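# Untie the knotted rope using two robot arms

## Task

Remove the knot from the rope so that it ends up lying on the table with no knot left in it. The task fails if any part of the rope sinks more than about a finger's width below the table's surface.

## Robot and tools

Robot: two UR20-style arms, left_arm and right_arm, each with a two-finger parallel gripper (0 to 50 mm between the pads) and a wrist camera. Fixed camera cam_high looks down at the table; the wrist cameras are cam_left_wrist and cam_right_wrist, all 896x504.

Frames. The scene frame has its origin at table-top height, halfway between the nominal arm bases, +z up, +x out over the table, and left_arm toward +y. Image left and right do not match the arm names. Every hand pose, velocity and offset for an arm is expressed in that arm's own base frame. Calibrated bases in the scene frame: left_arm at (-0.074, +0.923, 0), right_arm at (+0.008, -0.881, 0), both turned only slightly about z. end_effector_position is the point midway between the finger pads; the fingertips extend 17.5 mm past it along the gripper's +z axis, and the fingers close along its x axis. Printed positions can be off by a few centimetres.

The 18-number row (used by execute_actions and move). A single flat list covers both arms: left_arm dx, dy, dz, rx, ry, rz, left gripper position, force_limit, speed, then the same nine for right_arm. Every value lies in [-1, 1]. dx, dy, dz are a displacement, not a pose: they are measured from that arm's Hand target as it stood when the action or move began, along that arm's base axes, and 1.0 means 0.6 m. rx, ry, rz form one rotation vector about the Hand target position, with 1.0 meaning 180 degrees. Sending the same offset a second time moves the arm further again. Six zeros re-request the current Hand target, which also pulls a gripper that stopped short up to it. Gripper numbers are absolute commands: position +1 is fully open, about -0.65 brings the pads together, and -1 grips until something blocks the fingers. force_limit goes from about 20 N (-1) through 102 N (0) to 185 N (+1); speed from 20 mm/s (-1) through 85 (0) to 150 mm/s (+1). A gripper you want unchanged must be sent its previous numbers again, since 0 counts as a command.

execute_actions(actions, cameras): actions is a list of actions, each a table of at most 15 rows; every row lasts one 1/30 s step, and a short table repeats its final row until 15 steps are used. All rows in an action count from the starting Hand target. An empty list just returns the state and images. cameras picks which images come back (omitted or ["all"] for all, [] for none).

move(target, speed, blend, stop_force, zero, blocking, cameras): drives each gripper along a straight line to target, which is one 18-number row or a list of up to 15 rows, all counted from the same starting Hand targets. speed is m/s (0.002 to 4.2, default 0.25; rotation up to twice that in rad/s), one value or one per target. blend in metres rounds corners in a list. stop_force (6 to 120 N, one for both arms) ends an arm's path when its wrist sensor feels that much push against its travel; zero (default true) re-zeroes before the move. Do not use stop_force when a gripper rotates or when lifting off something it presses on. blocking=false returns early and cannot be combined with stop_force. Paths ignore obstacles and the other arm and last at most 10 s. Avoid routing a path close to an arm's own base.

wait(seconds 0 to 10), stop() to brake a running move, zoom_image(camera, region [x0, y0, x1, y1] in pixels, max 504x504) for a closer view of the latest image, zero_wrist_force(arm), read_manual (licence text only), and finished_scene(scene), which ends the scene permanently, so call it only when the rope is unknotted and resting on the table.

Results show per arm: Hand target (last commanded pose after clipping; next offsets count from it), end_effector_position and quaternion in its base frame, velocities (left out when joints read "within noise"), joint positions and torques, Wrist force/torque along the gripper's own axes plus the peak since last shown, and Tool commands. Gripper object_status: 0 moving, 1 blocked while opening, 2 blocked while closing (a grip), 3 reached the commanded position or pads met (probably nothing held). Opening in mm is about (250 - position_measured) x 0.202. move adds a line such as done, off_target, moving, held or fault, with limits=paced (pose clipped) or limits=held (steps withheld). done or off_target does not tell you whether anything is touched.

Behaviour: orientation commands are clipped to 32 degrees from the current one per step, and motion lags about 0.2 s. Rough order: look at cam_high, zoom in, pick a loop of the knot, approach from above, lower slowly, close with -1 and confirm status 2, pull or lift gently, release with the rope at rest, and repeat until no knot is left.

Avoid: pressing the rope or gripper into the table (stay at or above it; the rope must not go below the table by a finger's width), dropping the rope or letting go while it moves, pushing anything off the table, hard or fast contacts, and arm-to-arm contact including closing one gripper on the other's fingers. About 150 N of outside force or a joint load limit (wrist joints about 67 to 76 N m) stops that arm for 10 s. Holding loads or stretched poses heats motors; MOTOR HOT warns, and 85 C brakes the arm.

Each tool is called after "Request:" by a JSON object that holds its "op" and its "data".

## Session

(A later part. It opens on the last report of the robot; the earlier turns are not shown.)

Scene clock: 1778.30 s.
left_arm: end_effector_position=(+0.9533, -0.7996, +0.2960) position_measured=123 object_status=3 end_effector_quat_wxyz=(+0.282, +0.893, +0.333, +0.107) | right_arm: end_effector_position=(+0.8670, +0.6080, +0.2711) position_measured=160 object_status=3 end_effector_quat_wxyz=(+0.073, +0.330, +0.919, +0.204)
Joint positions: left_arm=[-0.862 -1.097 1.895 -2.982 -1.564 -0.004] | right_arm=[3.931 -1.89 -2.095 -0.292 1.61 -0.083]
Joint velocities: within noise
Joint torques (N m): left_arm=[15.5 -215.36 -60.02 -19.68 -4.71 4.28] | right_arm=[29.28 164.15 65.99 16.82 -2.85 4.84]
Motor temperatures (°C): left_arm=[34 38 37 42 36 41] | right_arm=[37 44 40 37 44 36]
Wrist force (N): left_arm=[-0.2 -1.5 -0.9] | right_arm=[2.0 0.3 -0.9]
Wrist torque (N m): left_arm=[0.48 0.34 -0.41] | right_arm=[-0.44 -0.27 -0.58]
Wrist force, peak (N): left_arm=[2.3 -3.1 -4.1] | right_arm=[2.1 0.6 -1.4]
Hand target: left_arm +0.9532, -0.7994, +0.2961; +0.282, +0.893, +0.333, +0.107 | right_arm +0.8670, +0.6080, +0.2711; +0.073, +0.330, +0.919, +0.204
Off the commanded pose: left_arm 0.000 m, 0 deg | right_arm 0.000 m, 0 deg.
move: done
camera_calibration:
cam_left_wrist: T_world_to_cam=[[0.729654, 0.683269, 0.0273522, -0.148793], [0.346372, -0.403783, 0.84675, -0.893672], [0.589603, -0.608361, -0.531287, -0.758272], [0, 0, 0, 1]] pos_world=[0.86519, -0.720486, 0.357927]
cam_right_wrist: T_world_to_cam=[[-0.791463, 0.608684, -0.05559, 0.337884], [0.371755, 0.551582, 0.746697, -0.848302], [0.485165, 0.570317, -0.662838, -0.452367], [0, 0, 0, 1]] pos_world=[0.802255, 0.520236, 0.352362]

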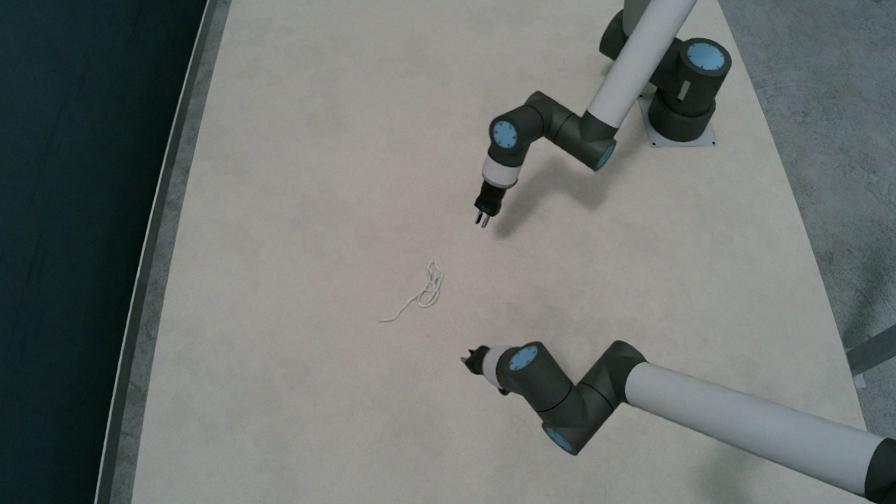

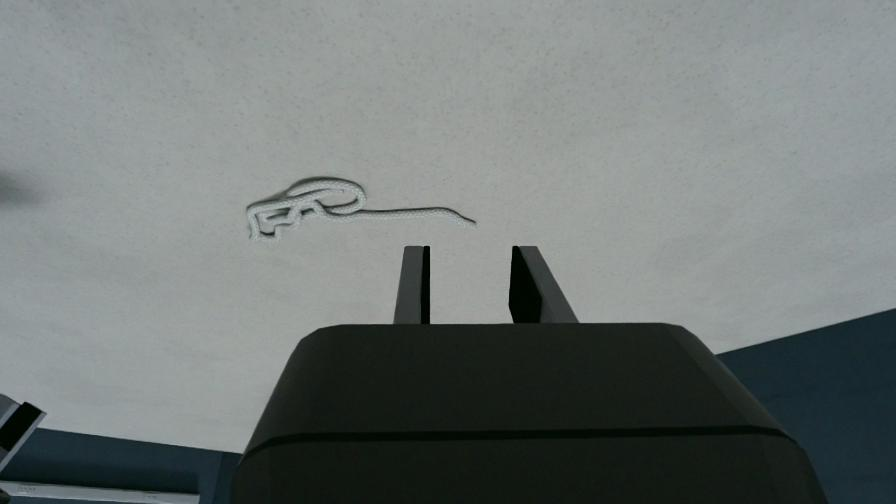

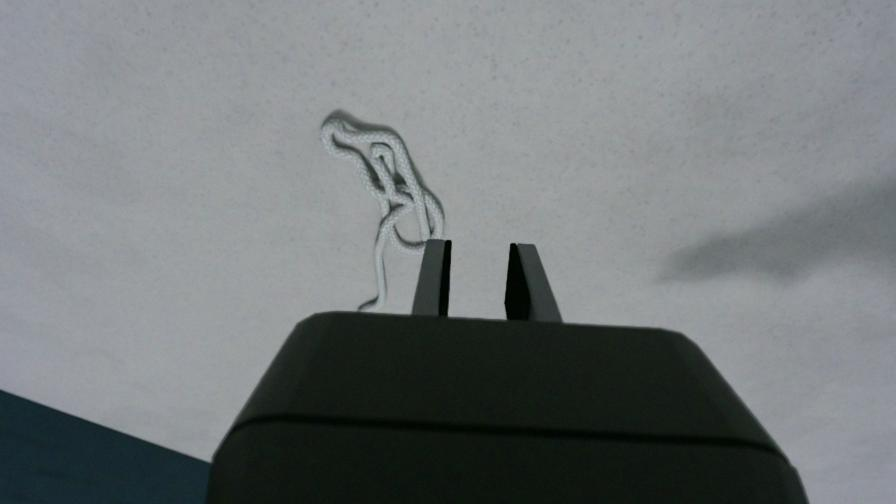

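Request:
{"op": "move", "data": {"target": [0, 0, 0, 0, 0, 0, 0.2, 0, -0.5, 0.4593, 0.3093, -0.3268, 0, 0, 0, 0.34, 0, -0.5], "speed": 0.3, "cameras": ["cam_left_wrist", "cam_right_wrist"]}}

Request:
{"op": "zoom_image", "data": {"camera": "cam_left_wrist", "region": [220, 150, 500, 270]}}

Scene clock: 1870.50 s.
left_arm: end_effector_position=(+0.9532, -0.7994, +0.2961) position_measured=123 object_status=3 end_effector_quat_wxyz=(+0.282, +0.893, +0.333, +0.107) | right_arm: end_effector_position=(+1.1425, +0.7935, +0.0751) position_measured=101 object_status=3 end_effector_quat_wxyz=(+0.073, +0.330, +0.919, +0.204)
Joint positions: left_arm=[-0.862 -1.097 1.895 -2.982 -1.564 -0.004] | right_arm=[3.879 -2.343 -1.63 -0.306 1.632 -0.131]
Joint velocities: within noise
Joint torques (N m): left_arm=[16.1 -210.1 -83.58 -15.05 -3.06 4.62] | right_arm=[-30.42 226.87 82.59 3.77 3.49 -6.79]
Motor temperatures (°C): left_arm=[34 38 37 41 36 41] | right_arm=[37 44 39 37 44 36]
Wrist force (N): left_arm=[-0.3 -1.4 -0.3] | right_arm=[1.1 0.1 -1.2]
Wrist torque (N m): left_arm=[0.50 0.36 -0.41] | right_arm=[-0.54 -0.18 -0.55]
Wrist force, peak (N): left_arm=[0.0 -1.8 -1.0] | right_arm=[2.5 -2.0 -4.2]
Hand target: left_arm +0.9532, -0.7994, +0.2961; +0.282, +0.893, +0.333, +0.107 | right_arm +1.1426, +0.7936, +0.0750; +0.073, +0.330, +0.919, +0.204
Off the commanded pose: left_arm 0.000 m, 0 deg | right_arm 0.000 m, 0 deg.
move: done
camera_calibration:
cam_left_wrist: T_world_to_cam=[[0.729654, 0.683269, 0.0273558, -0.148933], [0.34632, -0.403733, 0.846795, -0.893611], [0.589634, -0.608393, -0.531215, -0.758173], [0, 0, 0, 1]] pos_world=[0.86519, -0.720286, 0.358027]
cam_right_wrist: T_world_to_cam=[[-0.791463, 0.608684, -0.05559, 0.432046], [0.371755, 0.551582, 0.746697, -0.906649], [0.485165, 0.570317, -0.662838, -0.821691], [0, 0, 0, 1]] pos_world=[1.07766, 0.705736, 0.156362]
Images, in order (width x height): cam_left_wrist 896x504, cam_right_wrist 896x504.

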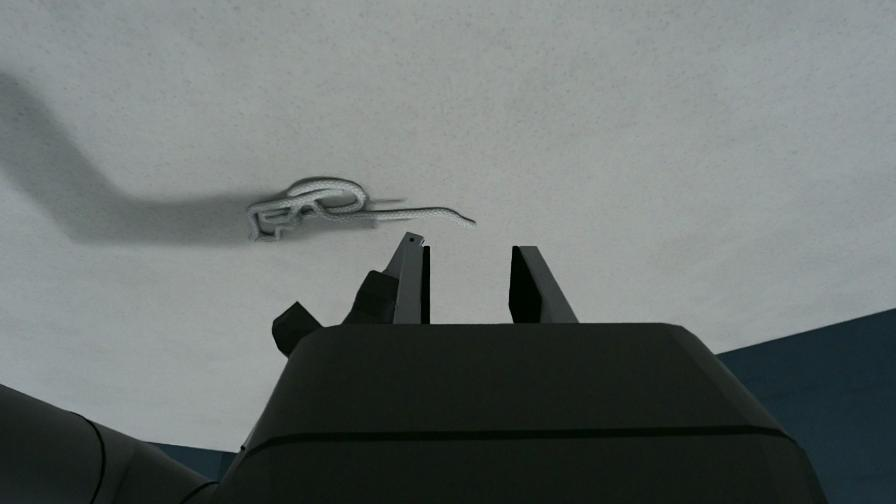

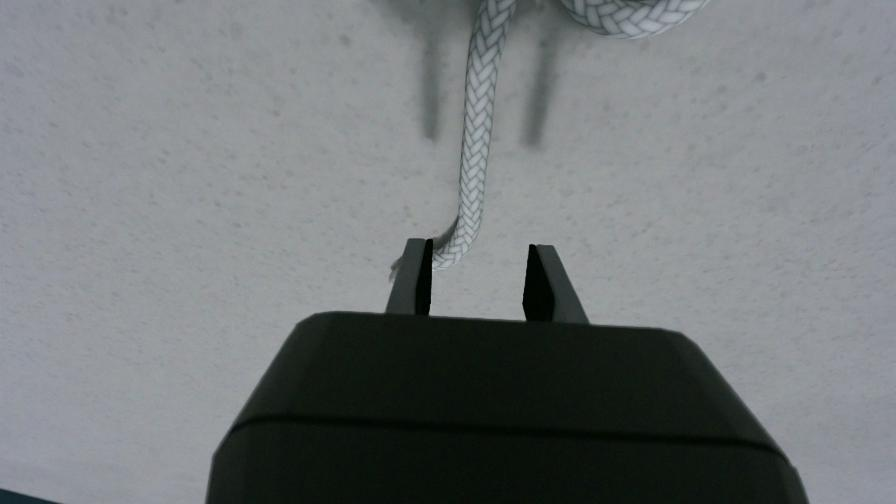

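Scaled by 1.800 from the camera's 896x504 image, which has a finer 1280x720 frame.

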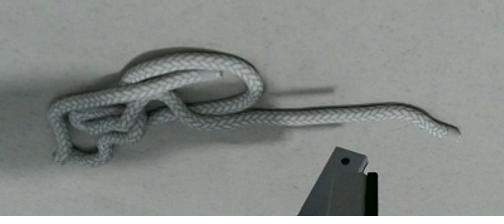

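Request:
{"op": "move", "data": {"target": [[0, 0, 0, 0, 0, 0, 0.2, 0, -0.5, 0.00433, -0.00367, -0.06833, 0, 0, 0, 0.34, 0, -0.5], [0, 0, 0, 0, 0, 0, 0.2, 0, -0.5, 0.00433, -0.00367, -0.0825, 0, 0, 0, 0.34, 0, -0.5]], "speed": [0.08, 0.015], "stop_force": 10, "cameras": ["cam_right_wrist"]}}

Scene clock: 1946.10 s.
left_arm: end_effector_position=(+0.9532, -0.7994, +0.2961) position_measured=123 object_status=3 end_effector_quat_wxyz=(+0.282, +0.893, +0.333, +0.107) | right_arm: end_effector_position=(+1.1452, +0.7913, +0.0262) position_measured=101 object_status=3 end_effector_quat_wxyz=(+0.073, +0.330, +0.919, +0.204)
Joint positions: left_arm=[-0.862 -1.097 1.895 -2.982 -1.564 -0.004] | right_arm=[3.876 -2.387 -1.632 -0.26 1.633 -0.133]
Joint velocities: within noise
Joint torques (N m): left_arm=[12.48 -203.99 -76.01 -12.71 -1.89 4.62] | right_arm=[-27.05 263.69 60.09 1.74 2.2 -7.14]
Motor temperatures (°C): left_arm=[34 38 37 41 36 41] | right_arm=[37 44 39 37 44 35]
Wrist force (N): left_arm=[0.1 -1.3 -0.8] | right_arm=[1.0 4.3 -10.3]
Wrist torque (N m): left_arm=[0.50 0.29 -0.41] | right_arm=[-0.58 -0.14 -0.54]
Wrist force, peak (N): left_arm=[-0.3 -1.7 -0.9] | right_arm=[1.7 2.4 -20.6]
Hand target: left_arm +0.9532, -0.7994, +0.2961; +0.282, +0.893, +0.333, +0.107 | right_arm +1.1452, +0.7914, +0.0262; +0.073, +0.330, +0.919, +0.204 (not the last commanded pose)
Off the commanded pose: left_arm 0.000 m, 0 deg | right_arm 0.001 m, 0 deg.
move: contact (right_arm); path passed 1 of 2 targets
camera_calibration:
cam_right_wrist: T_world_to_cam=[[-0.791463, 0.608684, -0.05559, 0.432804], [0.371755, 0.551582, 0.746697, -0.869926], [0.485165, 0.570317, -0.662838, -0.854159], [0, 0, 0, 1]] pos_world=[1.08036, 0.703536, 0.107462]
Images, in order (width x height): cam_right_wrist 896x504.

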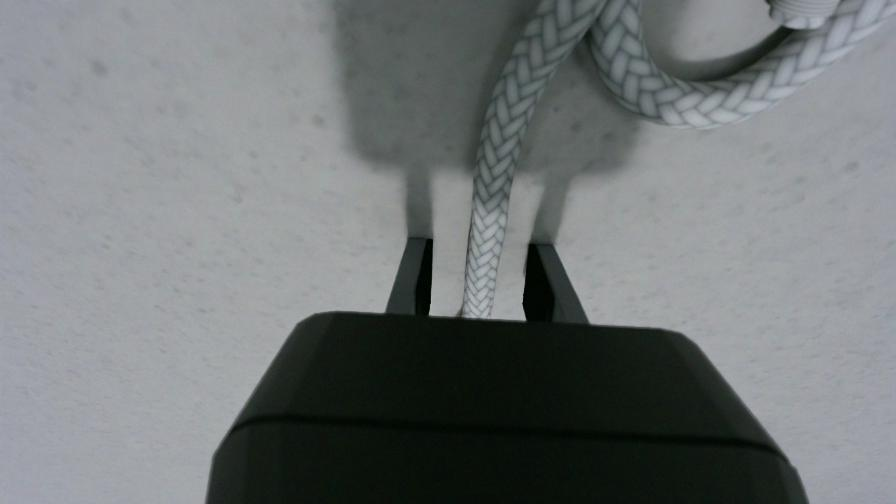

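Request:
{"op": "move", "data": {"target": [[0, 0, 0, 0, 0, 0, 0.2, 0, -0.5, 0, 0, 0.001, 0, 0, 0, -1, -0.8, -0.5], [0, 0, 0, 0, 0, 0, 0.2, 0, -0.5, -0.042, -0.0273, 0.223, 0, 0, 0, -1, -0.8, -0.5], [0, 0, 0, 0, 0, 0, 0.2, 0, -0.5, -0.192, -0.1023, 0.5063, 0, 0, 0, -1, -0.8, -0.5]], "speed": [0.05, 0.12, 0.18], "blend": [0, 0.05, 0]}}

Request:
{"op": "zoom_image", "data": {"camera": "cam_left_wrist", "region": [180, 100, 480, 280]}}

Scene clock: 1963.57 s.
left_arm: end_effector_position=(+0.9532, -0.7994, +0.2961) position_measured=123 object_status=3 end_effector_quat_wxyz=(+0.282, +0.893, +0.333, +0.107) | right_arm: end_effector_position=(+1.0301, +0.7300, +0.3298) position_measured=208 object_status=2 end_effector_quat_wxyz=(+0.073, +0.330, +0.919, +0.204)
Joint positions: left_arm=[-0.862 -1.097 1.895 -2.982 -1.564 -0.004] | right_arm=[3.904 -2.029 -1.761 -0.488 1.621 -0.107]
Joint velocities: within noise
Joint torques (N m): left_arm=[9.77 -193.93 -69.22 -9.53 0.01 4.66] | right_arm=[33.84 228.16 70.06 2.88 -3.15 5.98]
Motor temperatures (°C): left_arm=[34 38 37 41 36 41] | right_arm=[37 44 39 37 44 35]
Wrist force (N): left_arm=[0.1 -1.5 -0.8] | right_arm=[1.5 -0.4 -1.2]
Wrist torque (N m): left_arm=[0.47 0.28 -0.41] | right_arm=[-0.57 -0.12 -0.57]
Wrist force, peak (N): left_arm=[0.2 -1.8 -0.9] | right_arm=[1.0 4.5 -10.6]
Hand target: left_arm +0.9532, -0.7994, +0.2961; +0.282, +0.893, +0.333, +0.107 | right_arm +1.0300, +0.7300, +0.3300; +0.073, +0.330, +0.919, +0.204
Off the commanded pose: left_arm 0.000 m, 0 deg | right_arm 0.000 m, 0 deg.
move: done
camera_calibration:
cam_left_wrist: T_world_to_cam=[[0.729654, 0.683269, 0.0273558, -0.148933], [0.34632, -0.403733, 0.846795, -0.893611], [0.589634, -0.608393, -0.531215, -0.758173], [0, 0, 0, 1]] pos_world=[0.86519, -0.720286, 0.358027]
cam_right_wrist: T_world_to_cam=[[-0.791463, 0.608684, -0.05559, 0.395896], [0.371755, 0.551582, 0.746697, -1.02002], [0.485165, 0.570317, -0.662838, -0.562119], [0, 0, 0, 1]] pos_world=[0.965255, 0.642236, 0.411062]

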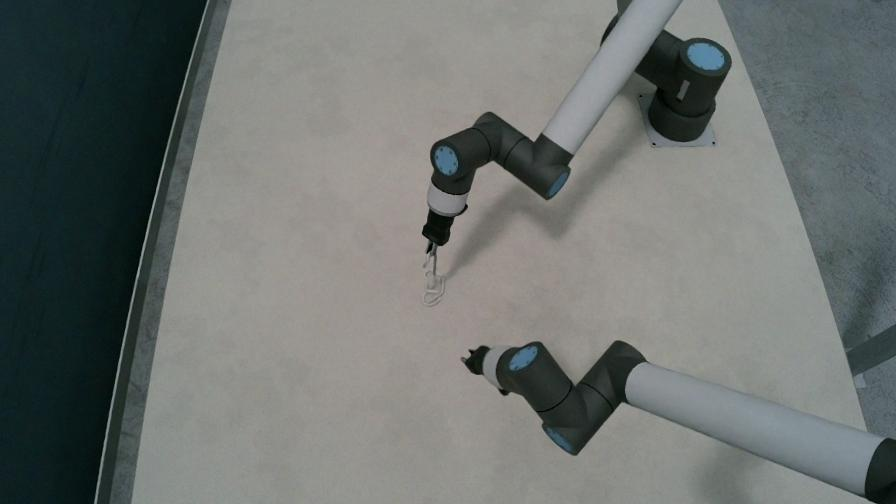

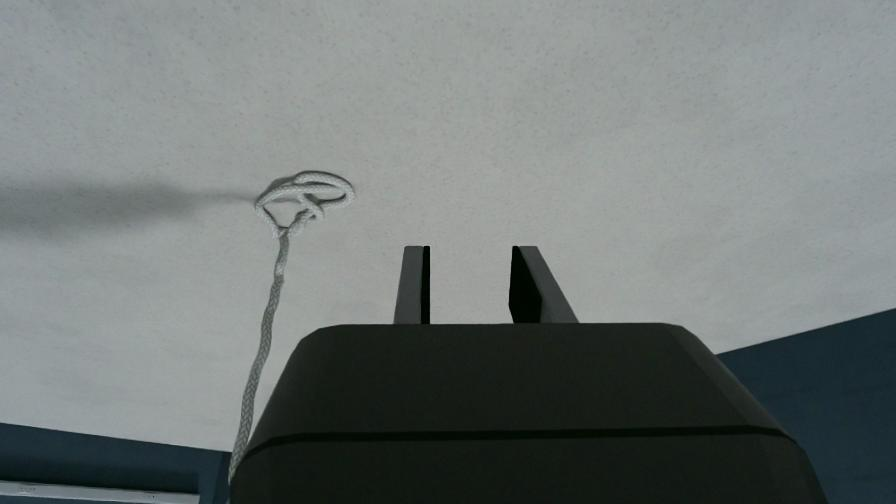

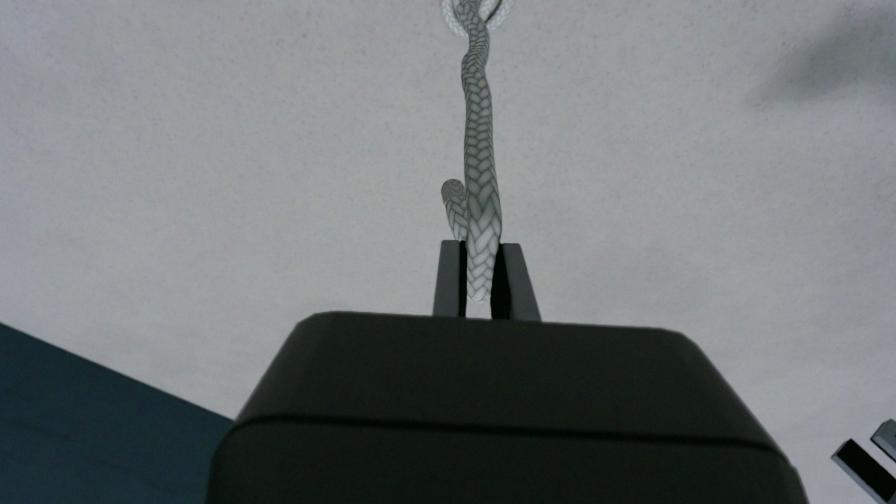

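Scaled by 1.680 from the camera's 896x504 image, which has a finer 1280x720 frame.

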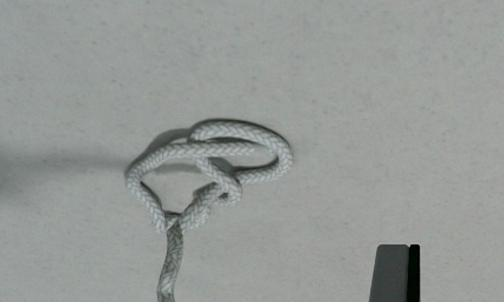

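Request:
{"op": "zoom_image", "data": {"camera": "cam_left_wrist", "region": [240, 160, 370, 250]}}

Request:
{"op": "zoom_image", "data": {"camera": "cam_high", "region": [400, 230, 470, 320]}}

Scaled by 3.877 from the camera's 896x504 image, which has a finer 1280x720 frame.

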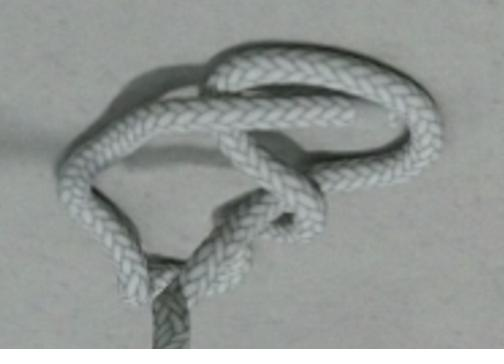

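Scaled by 5.600 from the camera's 896x504 image, which has a finer 1280x720 frame.

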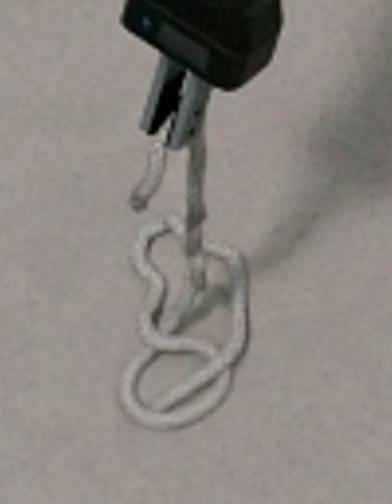

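Request:
{"op": "move", "data": {"target": [0, 0, 0, 0, 0, 0, 0.2, 0, -0.5, -0.25, -0.1, 0.8333, 0, 0, 0, -1, -0.8, -0.5], "speed": 0.22}}

Request:
{"op": "zoom_image", "data": {"camera": "cam_high", "region": [400, 130, 500, 300]}}

Scene clock: 2048.80 s.
left_arm: end_effector_position=(+0.9532, -0.7994, +0.2961) position_measured=123 object_status=3 end_effector_quat_wxyz=(+0.282, +0.893, +0.333, +0.107) | right_arm: end_effector_position=(+0.8800, +0.6700, +0.8298) position_measured=208 object_status=2 end_effector_quat_wxyz=(+0.073, +0.330, +0.919, +0.204)
Joint positions: left_arm=[-0.862 -1.097 1.895 -2.982 -1.564 -0.004] | right_arm=[3.968 -1.656 -1.521 -1.099 1.594 -0.05]
Joint velocities: within noise
Joint torques (N m): left_arm=[-5.74 -188.81 -78.4 -6.83 4.48 4.27] | right_arm=[36.86 159.27 108.82 3.92 -3.42 6.34]
Motor temperatures (°C): left_arm=[34 38 37 41 36 41] | right_arm=[36 44 39 37 44 35]
Wrist force (N): left_arm=[0.1 -1.3 -0.7] | right_arm=[1.5 -0.3 -0.9]
Wrist torque (N m): left_arm=[0.51 0.29 -0.41] | right_arm=[-0.51 -0.26 -0.63]
Wrist force, peak (N): left_arm=[-0.4 -2.0 -0.8] | right_arm=[2.0 -0.2 -3.9]
Hand target: left_arm +0.9532, -0.7994, +0.2961; +0.282, +0.893, +0.333, +0.107 | right_arm +0.8800, +0.6700, +0.8300; +0.073, +0.330, +0.919, +0.204
Off the commanded pose: left_arm 0.000 m, 0 deg | right_arm 0.000 m, 0 deg.
move: done
camera_calibration:
cam_left_wrist: T_world_to_cam=[[0.729654, 0.683269, 0.0273558, -0.148933], [0.34632, -0.403733, 0.846795, -0.893611], [0.589634, -0.608393, -0.531215, -0.758173], [0, 0, 0, 1]] pos_world=[0.86519, -0.720286, 0.358027]
cam_right_wrist: T_world_to_cam=[[-0.791463, 0.608684, -0.05559, 0.341493], [0.371755, 0.551582, 0.746697, -1.30451], [0.485165, 0.570317, -0.662838, -0.123706], [0, 0, 0, 1]] pos_world=[0.815255, 0.582236, 0.911062]

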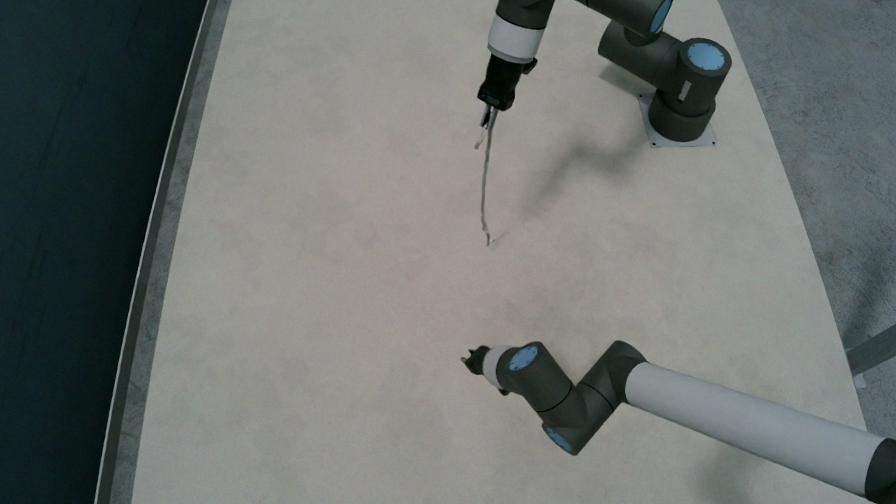

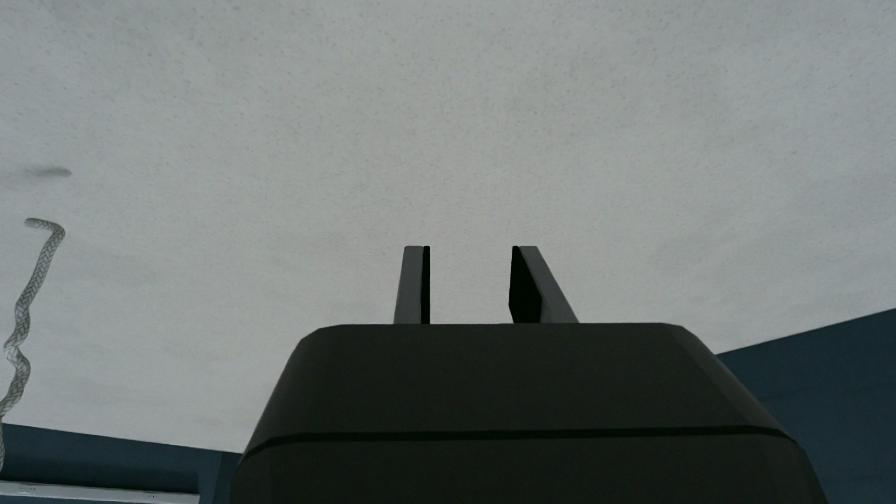

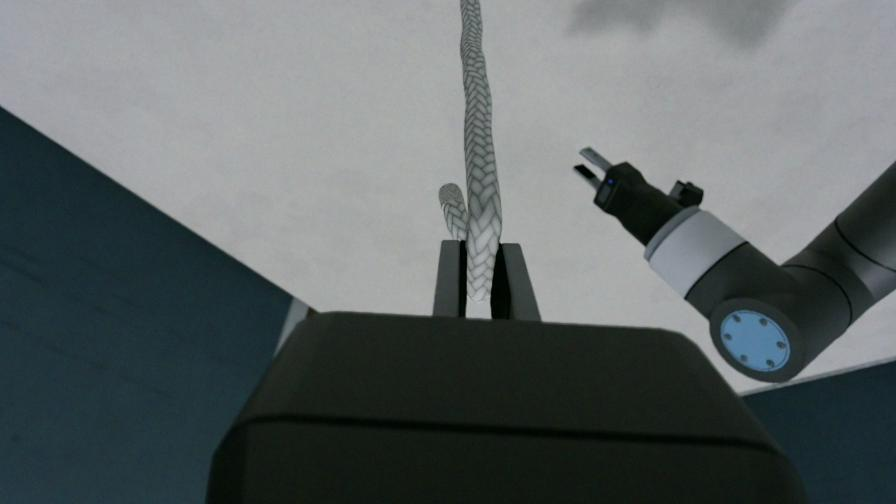

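Scaled by 2.965 from the camera's 896x504 image, which has a finer 1280x720 frame.

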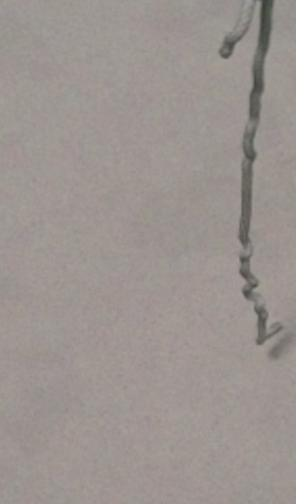

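Request:
{"op": "wait", "data": {"seconds": 0.1}}

Request:
{"op": "zoom_image", "data": {"camera": "cam_high", "region": [400, 60, 560, 260]}}

Request:
{"op": "zoom_image", "data": {"camera": "cam_left_wrist", "region": [0, 200, 300, 504]}}

Scene clock: 2065.83 s.
left_arm: end_effector_position=(+0.9532, -0.7994, +0.2961) position_measured=123 object_status=3 end_effector_quat_wxyz=(+0.282, +0.893, +0.333, +0.107) | right_arm: end_effector_position=(+0.8800, +0.6700, +0.8300) position_measured=208 object_status=2 end_effector_quat_wxyz=(+0.073, +0.330, +0.919, +0.204)
Joint positions: left_arm=[-0.862 -1.097 1.895 -2.982 -1.564 -0.004] | right_arm=[3.968 -1.656 -1.521 -1.099 1.594 -0.05]
Joint velocities: within noise
Joint torques (N m): left_arm=[-5.86 -189.65 -83.32 -8.59 4.3 4.57] | right_arm=[26.19 138.24 108.93 14.71 1.32 5.49]
Motor temperatures (°C): left_arm=[34 38 37 41 36 41] | right_arm=[36 44 39 37 44 35]
Wrist force (N): left_arm=[-0.4 -1.3 -0.4] | right_arm=[1.5 -0.4 -0.7]
Wrist torque (N m): left_arm=[0.50 0.38 -0.41] | right_arm=[-0.52 -0.26 -0.63]
Wrist force, peak (N): left_arm=[-0.1 -1.9 -0.7] | right_arm=[1.9 0.0 -1.2]
Hand target: left_arm +0.9532, -0.7994, +0.2961; +0.282, +0.893, +0.333, +0.107 | right_arm +0.8800, +0.6700, +0.8300; +0.073, +0.330, +0.919, +0.204
Tool commands: left_gripper/position=+0.2 left_gripper/force_limit=+0.0 left_gripper/speed=-0.5 right_gripper/position=-1.0 right_gripper/force_limit=-0.8 right_gripper/speed=-0.5
Off the commanded pose: left_arm 0.000 m, 0 deg | right_arm 0.000 m, 0 deg.
wait: 0.10 s; at rest from the start
camera_calibration:
cam_left_wrist: T_world_to_cam=[[0.729654, 0.683269, 0.0273558, -0.148933], [0.34632, -0.403733, 0.846795, -0.893611], [0.589634, -0.608393, -0.531215, -0.758173], [0, 0, 0, 1]] pos_world=[0.86519, -0.720286, 0.358027]
cam_right_wrist: T_world_to_cam=[[-0.791463, 0.608684, -0.05559, 0.341425], [0.371755, 0.551582, 0.746697, -1.30462], [0.485165, 0.570317, -0.662838, -0.123525], [0, 0, 0, 1]] pos_world=[0.815155, 0.582236, 0.911262]

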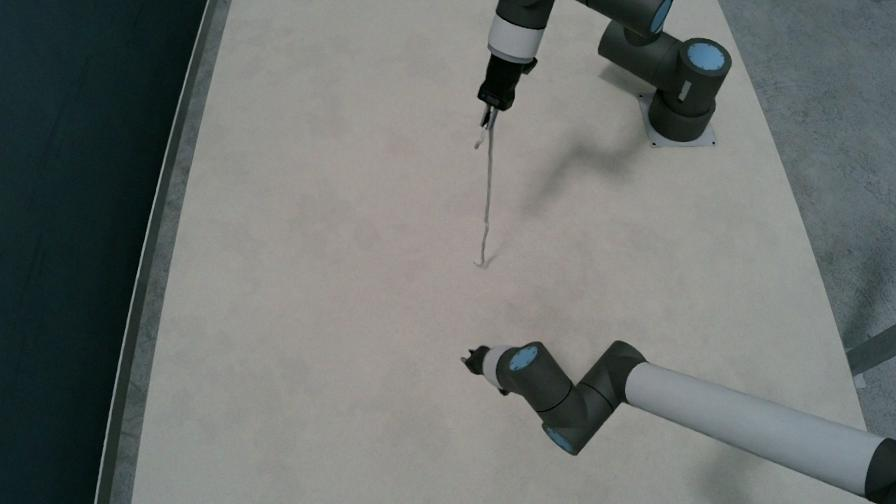

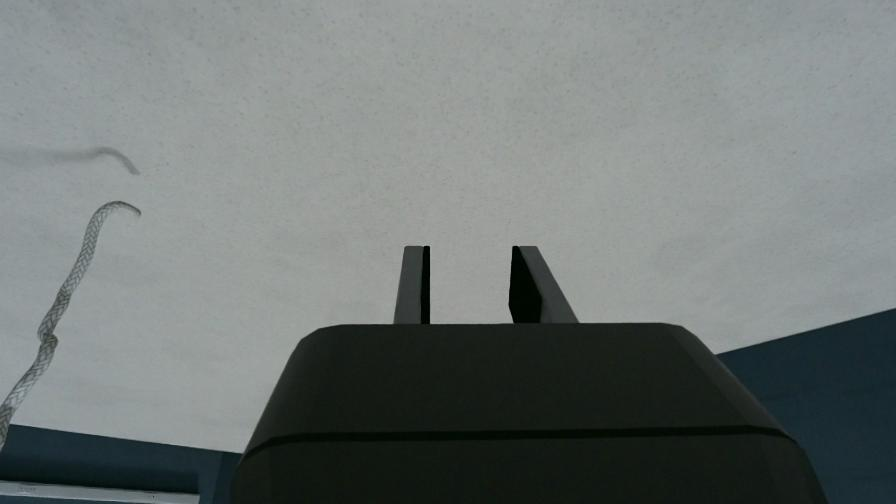

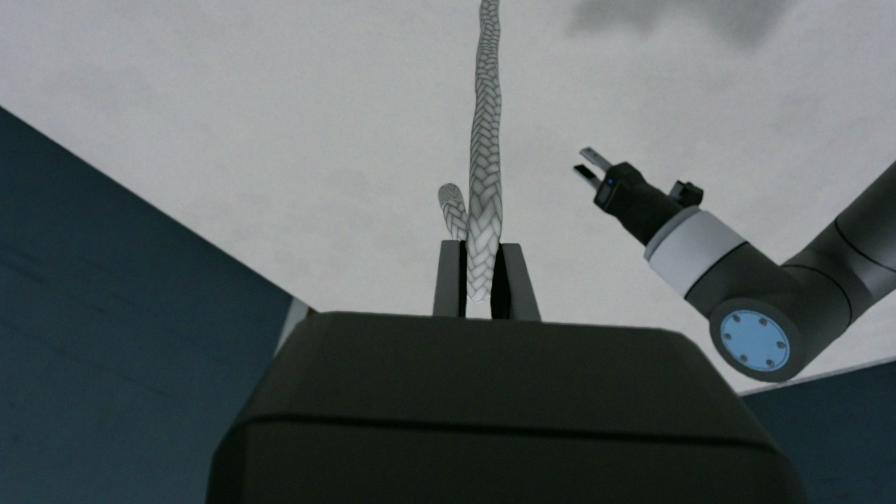

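Scaled by 2.520 from the camera's 896x504 image, which has a finer 1280x720 frame.

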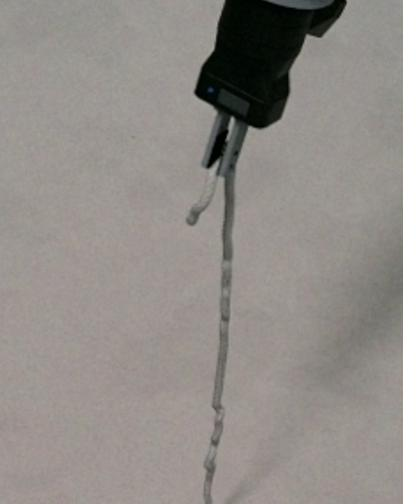

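Scaled by 1.658 from the camera's 896x504 image, which has a finer 1280x720 frame.

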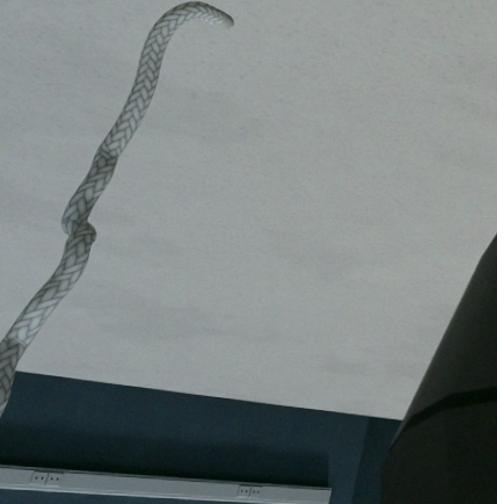

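Request:
{"op": "zoom_image", "data": {"camera": "cam_left_wrist", "region": [0, 260, 120, 460]}}

Request:
{"op": "zoom_image", "data": {"camera": "cam_high", "region": [450, 200, 520, 280]}}

Request:
{"op": "zoom_image", "data": {"camera": "cam_right_wrist", "region": [420, 0, 560, 260]}}

Scaled by 2.520 from the camera's 896x504 image, which has a finer 1280x720 frame.

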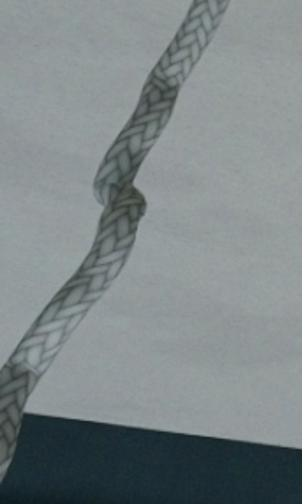

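Scaled by 6.300 from the camera's 896x504 image, which has a finer 1280x720 frame.

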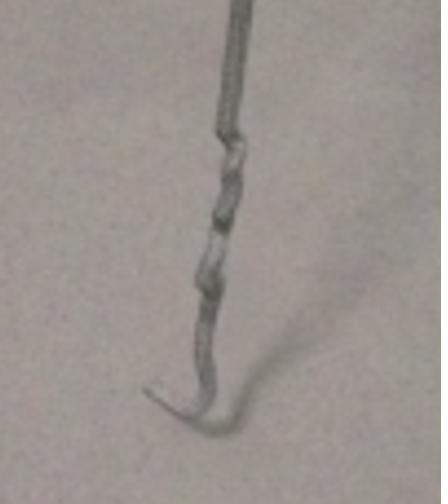

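Scaled by 1.938 from the camera's 896x504 image, which has a finer 1280x720 frame.

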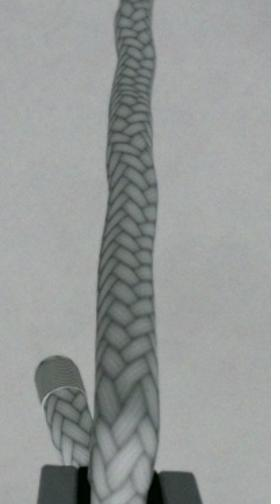

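Request:
{"op": "move", "data": {"target": [0, 0.5, 0.1667, 0, 0, 0, 0.2, 0, -0.5, -0.49, -0.5767, 0.0167, 0, 0, 0, -1, -0.8, -0.5], "speed": 0.25, "cameras": ["cam_high", "cam_right_wrist"]}}

Request:
{"op": "zoom_image", "data": {"camera": "cam_high", "region": [440, 0, 640, 220]}}

Scene clock: 2101.10 s.
left_arm: end_effector_position=(+0.9532, -0.4995, +0.3961) position_measured=123 object_status=3 end_effector_quat_wxyz=(+0.282, +0.893, +0.333, +0.107) | right_arm: end_effector_position=(+0.5861, +0.3241, +0.8399) position_measured=208 object_status=2 end_effector_quat_wxyz=(+0.073, +0.330, +0.919, +0.204)
Joint positions: left_arm=[-0.63 -1.332 2.071 -2.912 -1.697 0.187] | right_arm=[3.931 -1.127 -1.926 -1.224 1.61 -0.083]
Joint velocities: within noise
Joint torques (N m): left_arm=[16.51 -165.78 -65.07 -2.34 -4.75 5.29] | right_arm=[-37.75 31.4 89.4 2.56 3.56 -7.53]
Motor temperatures (°C): left_arm=[34 37 37 41 36 41] | right_arm=[36 44 39 37 43 35]
Wrist force (N): left_arm=[0.4 -1.2 -1.2] | right_arm=[1.7 -0.4 -0.9]
Wrist torque (N m): left_arm=[0.55 0.27 -0.39] | right_arm=[-0.53 -0.18 -0.62]
Wrist force, peak (N): left_arm=[1.9 -2.3 -2.5] | right_arm=[1.7 -3.4 -2.9]
Hand target: left_arm +0.9532, -0.4994, +0.3961; +0.282, +0.893, +0.333, +0.107 | right_arm +0.5860, +0.3240, +0.8400; +0.073, +0.330, +0.919, +0.204
Off the commanded pose: left_arm 0.000 m, 0 deg | right_arm 0.000 m, 0 deg.
move: done
camera_calibration:
cam_right_wrist: T_world_to_cam=[[-0.791463, 0.608684, -0.05559, 0.319992], [0.371755, 0.551582, 0.746697, -1.01208], [0.485165, 0.570317, -0.662838, 0.222917], [0, 0, 0, 1]] pos_world=[0.521355, 0.236336, 0.921262]
Images, in order (width x height): cam_high 896x504, cam_right_wrist 896x504.

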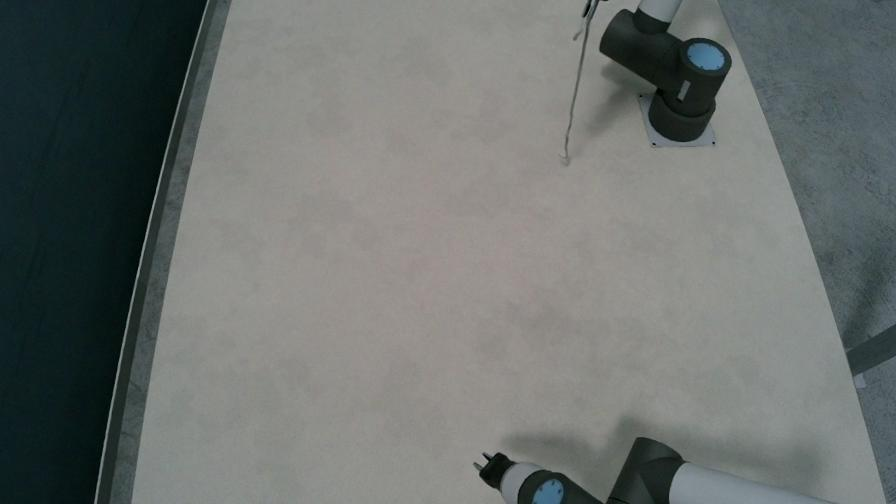

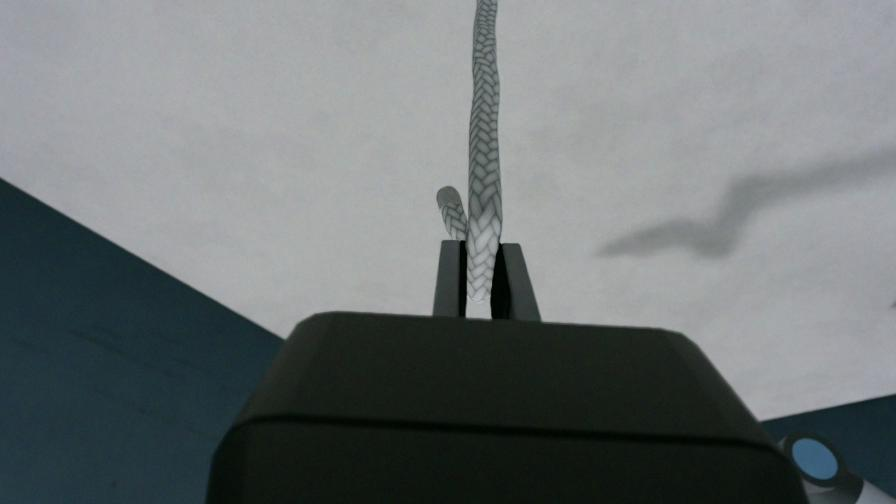

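Scaled by 2.291 from the camera's 896x504 image, which has a finer 1280x720 frame.

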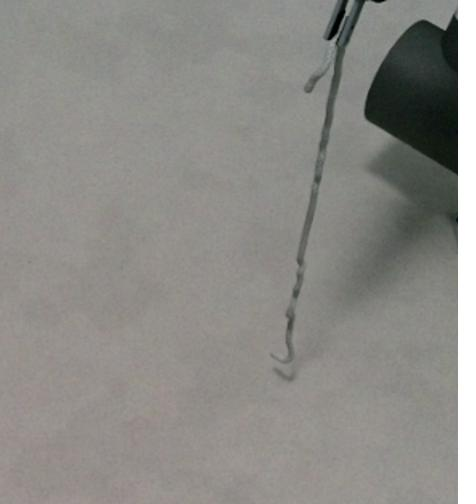

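Request:
{"op": "move", "data": {"target": [[0, 0, 0, 0, 0, 0, 0.2, 0, -0.5, 0, 0, -0.0667, 0, 0, 0, -1, -0.8, -0.5], [0, 0, 0, 0, 0, 0, 0.2, 0, -0.5, 0.3817, 0.4632, -0.6667, 0, 0, 0, -1, -0.8, -0.5]], "speed": 0.22, "blend": [0.03, 0], "cameras": ["cam_high", "cam_right_wrist"]}}

Request:
{"op": "zoom_image", "data": {"camera": "cam_high", "region": [440, 60, 640, 280]}}

Scene clock: 2112.37 s.
left_arm: end_effector_position=(+0.9532, -0.4994, +0.3961) position_measured=123 object_status=3 end_effector_quat_wxyz=(+0.282, +0.893, +0.333, +0.107) | right_arm: end_effector_position=(+0.8149, +0.6018, +0.4401) position_measured=208 object_status=2 end_effector_quat_wxyz=(+0.073, +0.330, +0.919, +0.204)
Joint positions: left_arm=[-0.63 -1.332 2.071 -2.911 -1.697 0.187] | right_arm=[3.97 -1.694 -2.049 -0.533 1.594 -0.048]
Joint velocities: within noise
Joint torques (N m): left_arm=[13.88 -149.34 -78.54 -5.83 -1.78 4.27] | right_arm=[37.19 102.54 96.48 20.13 -2.99 5.98]
Motor temperatures (°C): left_arm=[34 37 37 41 36 41] | right_arm=[36 44 39 37 43 35]
Wrist force (N): left_arm=[0.6 -1.6 -1.1] | right_arm=[1.1 -0.4 -0.8]
Wrist torque (N m): left_arm=[0.47 0.25 -0.39] | right_arm=[-0.55 -0.18 -0.58]
Wrist force, peak (N): left_arm=[0.2 -1.6 -1.5] | right_arm=[1.7 1.1 -3.9]
Hand target: left_arm +0.9532, -0.4994, +0.3961; +0.282, +0.893, +0.333, +0.107 | right_arm +0.8150, +0.6019, +0.4400; +0.073, +0.330, +0.919, +0.204
Off the commanded pose: left_arm 0.000 m, 0 deg | right_arm 0.000 m, 0 deg.
move: done; blend cut to 0.02 m at target 1
camera_calibration:
cam_right_wrist: T_world_to_cam=[[-0.791461, 0.608687, -0.0555864, 0.309812], [0.371759, 0.551579, 0.746697, -0.951707], [0.485165, 0.570317, -0.662838, -0.311534], [0, 0, 0, 1]] pos_world=[0.750155, 0.514036, 0.521362]
Images, in order (width x height): cam_high 896x504, cam_right_wrist 896x504.

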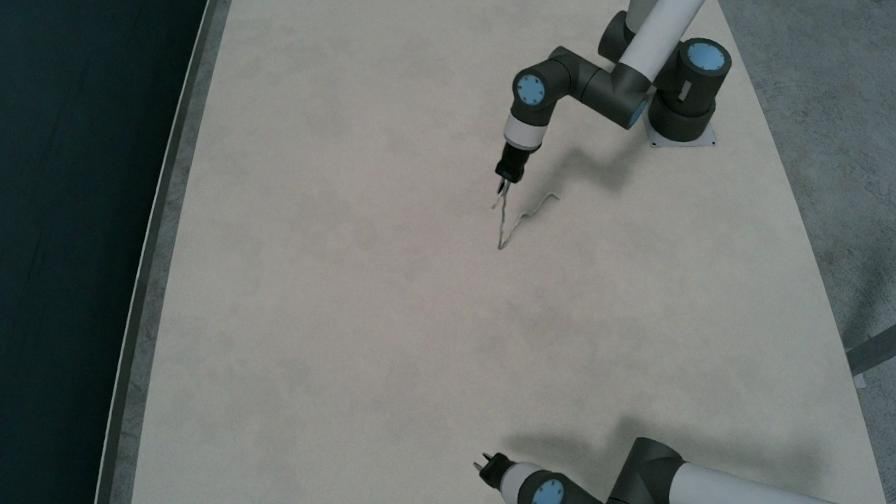

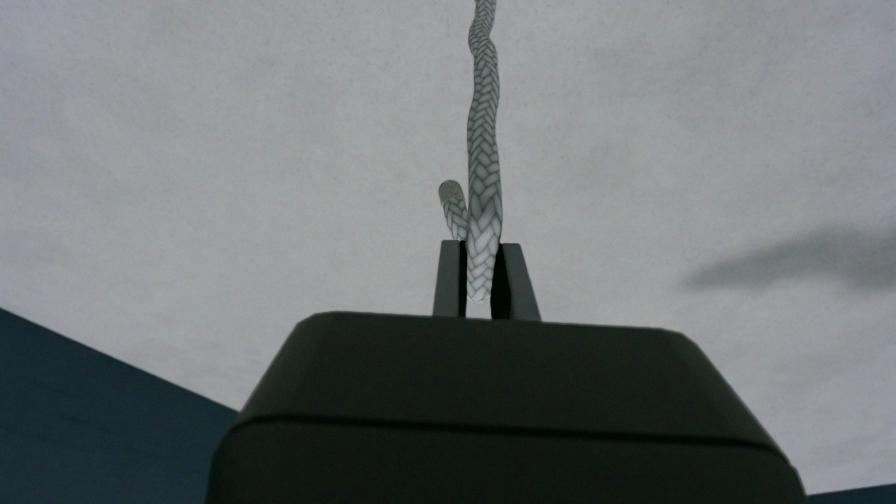

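Scaled by 2.291 from the camera's 896x504 image, which has a finer 1280x720 frame.

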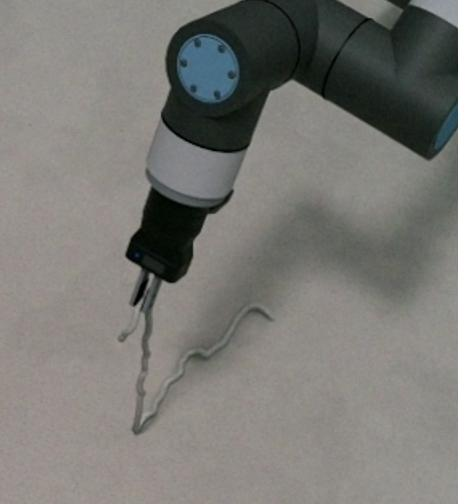

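Request:
{"op": "move", "data": {"target": [0, 0, 0, 0, 0, 0, 0.2, 0, -0.5, 0.4033, 0.4883, -0.6333, 0, 0, 0, -1, -0.8, -0.5], "speed": 0.22, "cameras": ["cam_high", "cam_right_wrist"]}}

Request:
{"op": "zoom_image", "data": {"camera": "cam_high", "region": [420, 140, 620, 360]}}

Scene clock: 2118.70 s.
left_arm: end_effector_position=(+0.9532, -0.4994, +0.3961) position_measured=123 object_status=3 end_effector_quat_wxyz=(+0.282, +0.893, +0.333, +0.107) | right_arm: end_effector_position=(+1.0569, +0.8948, +0.0601) position_measured=208 object_status=2 end_effector_quat_wxyz=(+0.073, +0.330, +0.919, +0.204)
Joint positions: left_arm=[-0.63 -1.332 2.071 -2.911 -1.697 0.187] | right_arm=[3.986 -2.35 -1.648 -0.278 1.587 -0.033]
Joint velocities: within noise
Joint torques (N m): left_arm=[11.61 -141.98 -71.67 -7.41 -0.22 4.86] | right_arm=[31.92 229.62 79.49 3.3 -2.38 5.99]
Motor temperatures (°C): left_arm=[34 37 37 41 36 41] | right_arm=[36 44 39 37 43 35]
Wrist force (N): left_arm=[0.0 -1.6 -1.0] | right_arm=[1.4 -0.3 -0.9]
Wrist torque (N m): left_arm=[0.47 0.35 -0.40] | right_arm=[-0.54 -0.24 -0.60]
Wrist force, peak (N): left_arm=[0.4 -1.6 -1.4] | right_arm=[1.3 -1.7 -4.1]
Hand target: left_arm +0.9532, -0.4994, +0.3961; +0.282, +0.893, +0.333, +0.107 | right_arm +1.0570, +0.8949, +0.0600; +0.073, +0.330, +0.919, +0.204
Off the commanded pose: left_arm 0.000 m, 0 deg | right_arm 0.000 m, 0 deg.
move: done
camera_calibration:
cam_right_wrist: T_world_to_cam=[[-0.791488, 0.608655, -0.0555498, 0.301925], [0.371695, 0.551505, 0.746783, -0.91943], [0.485169, 0.570422, -0.662744, -0.848028], [0, 0, 0, 1]] pos_world=[0.992155, 0.807036, 0.141362]
Images, in order (width x height): cam_high 896x504, cam_right_wrist 896x504.

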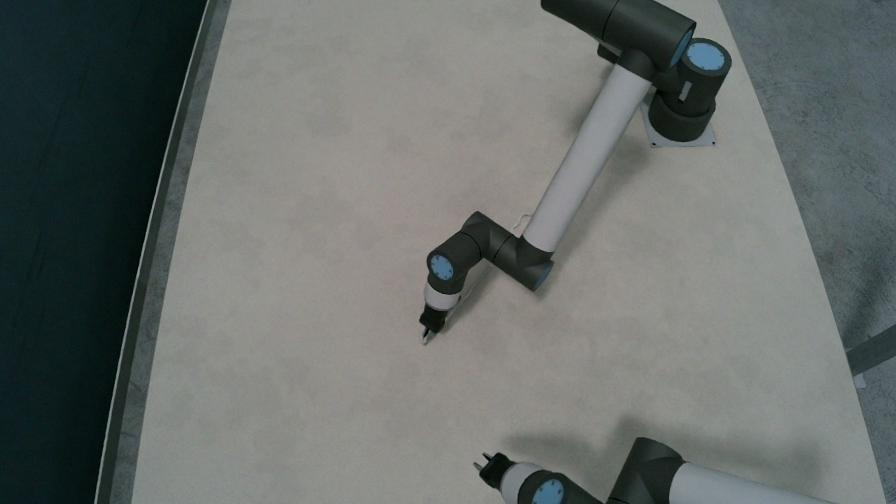

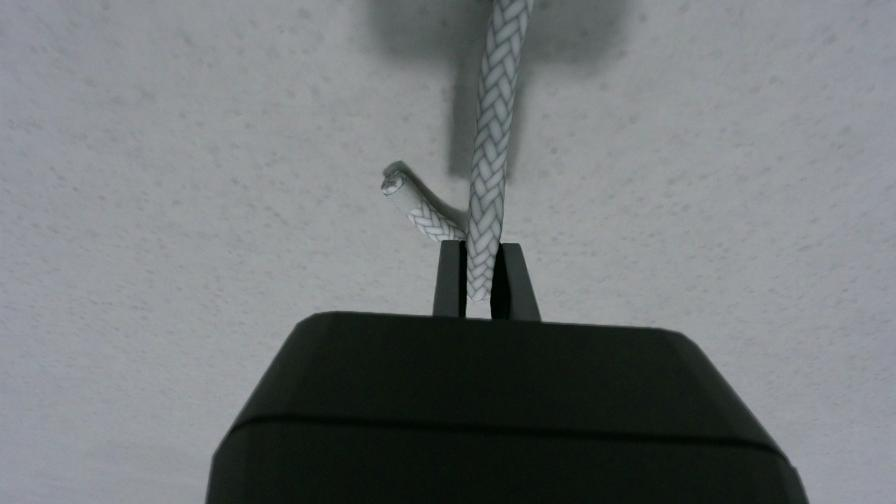

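Scaled by 2.291 from the camera's 896x504 image, which has a finer 1280x720 frame.

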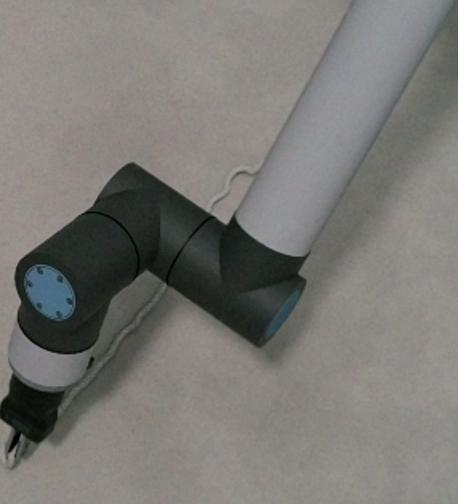

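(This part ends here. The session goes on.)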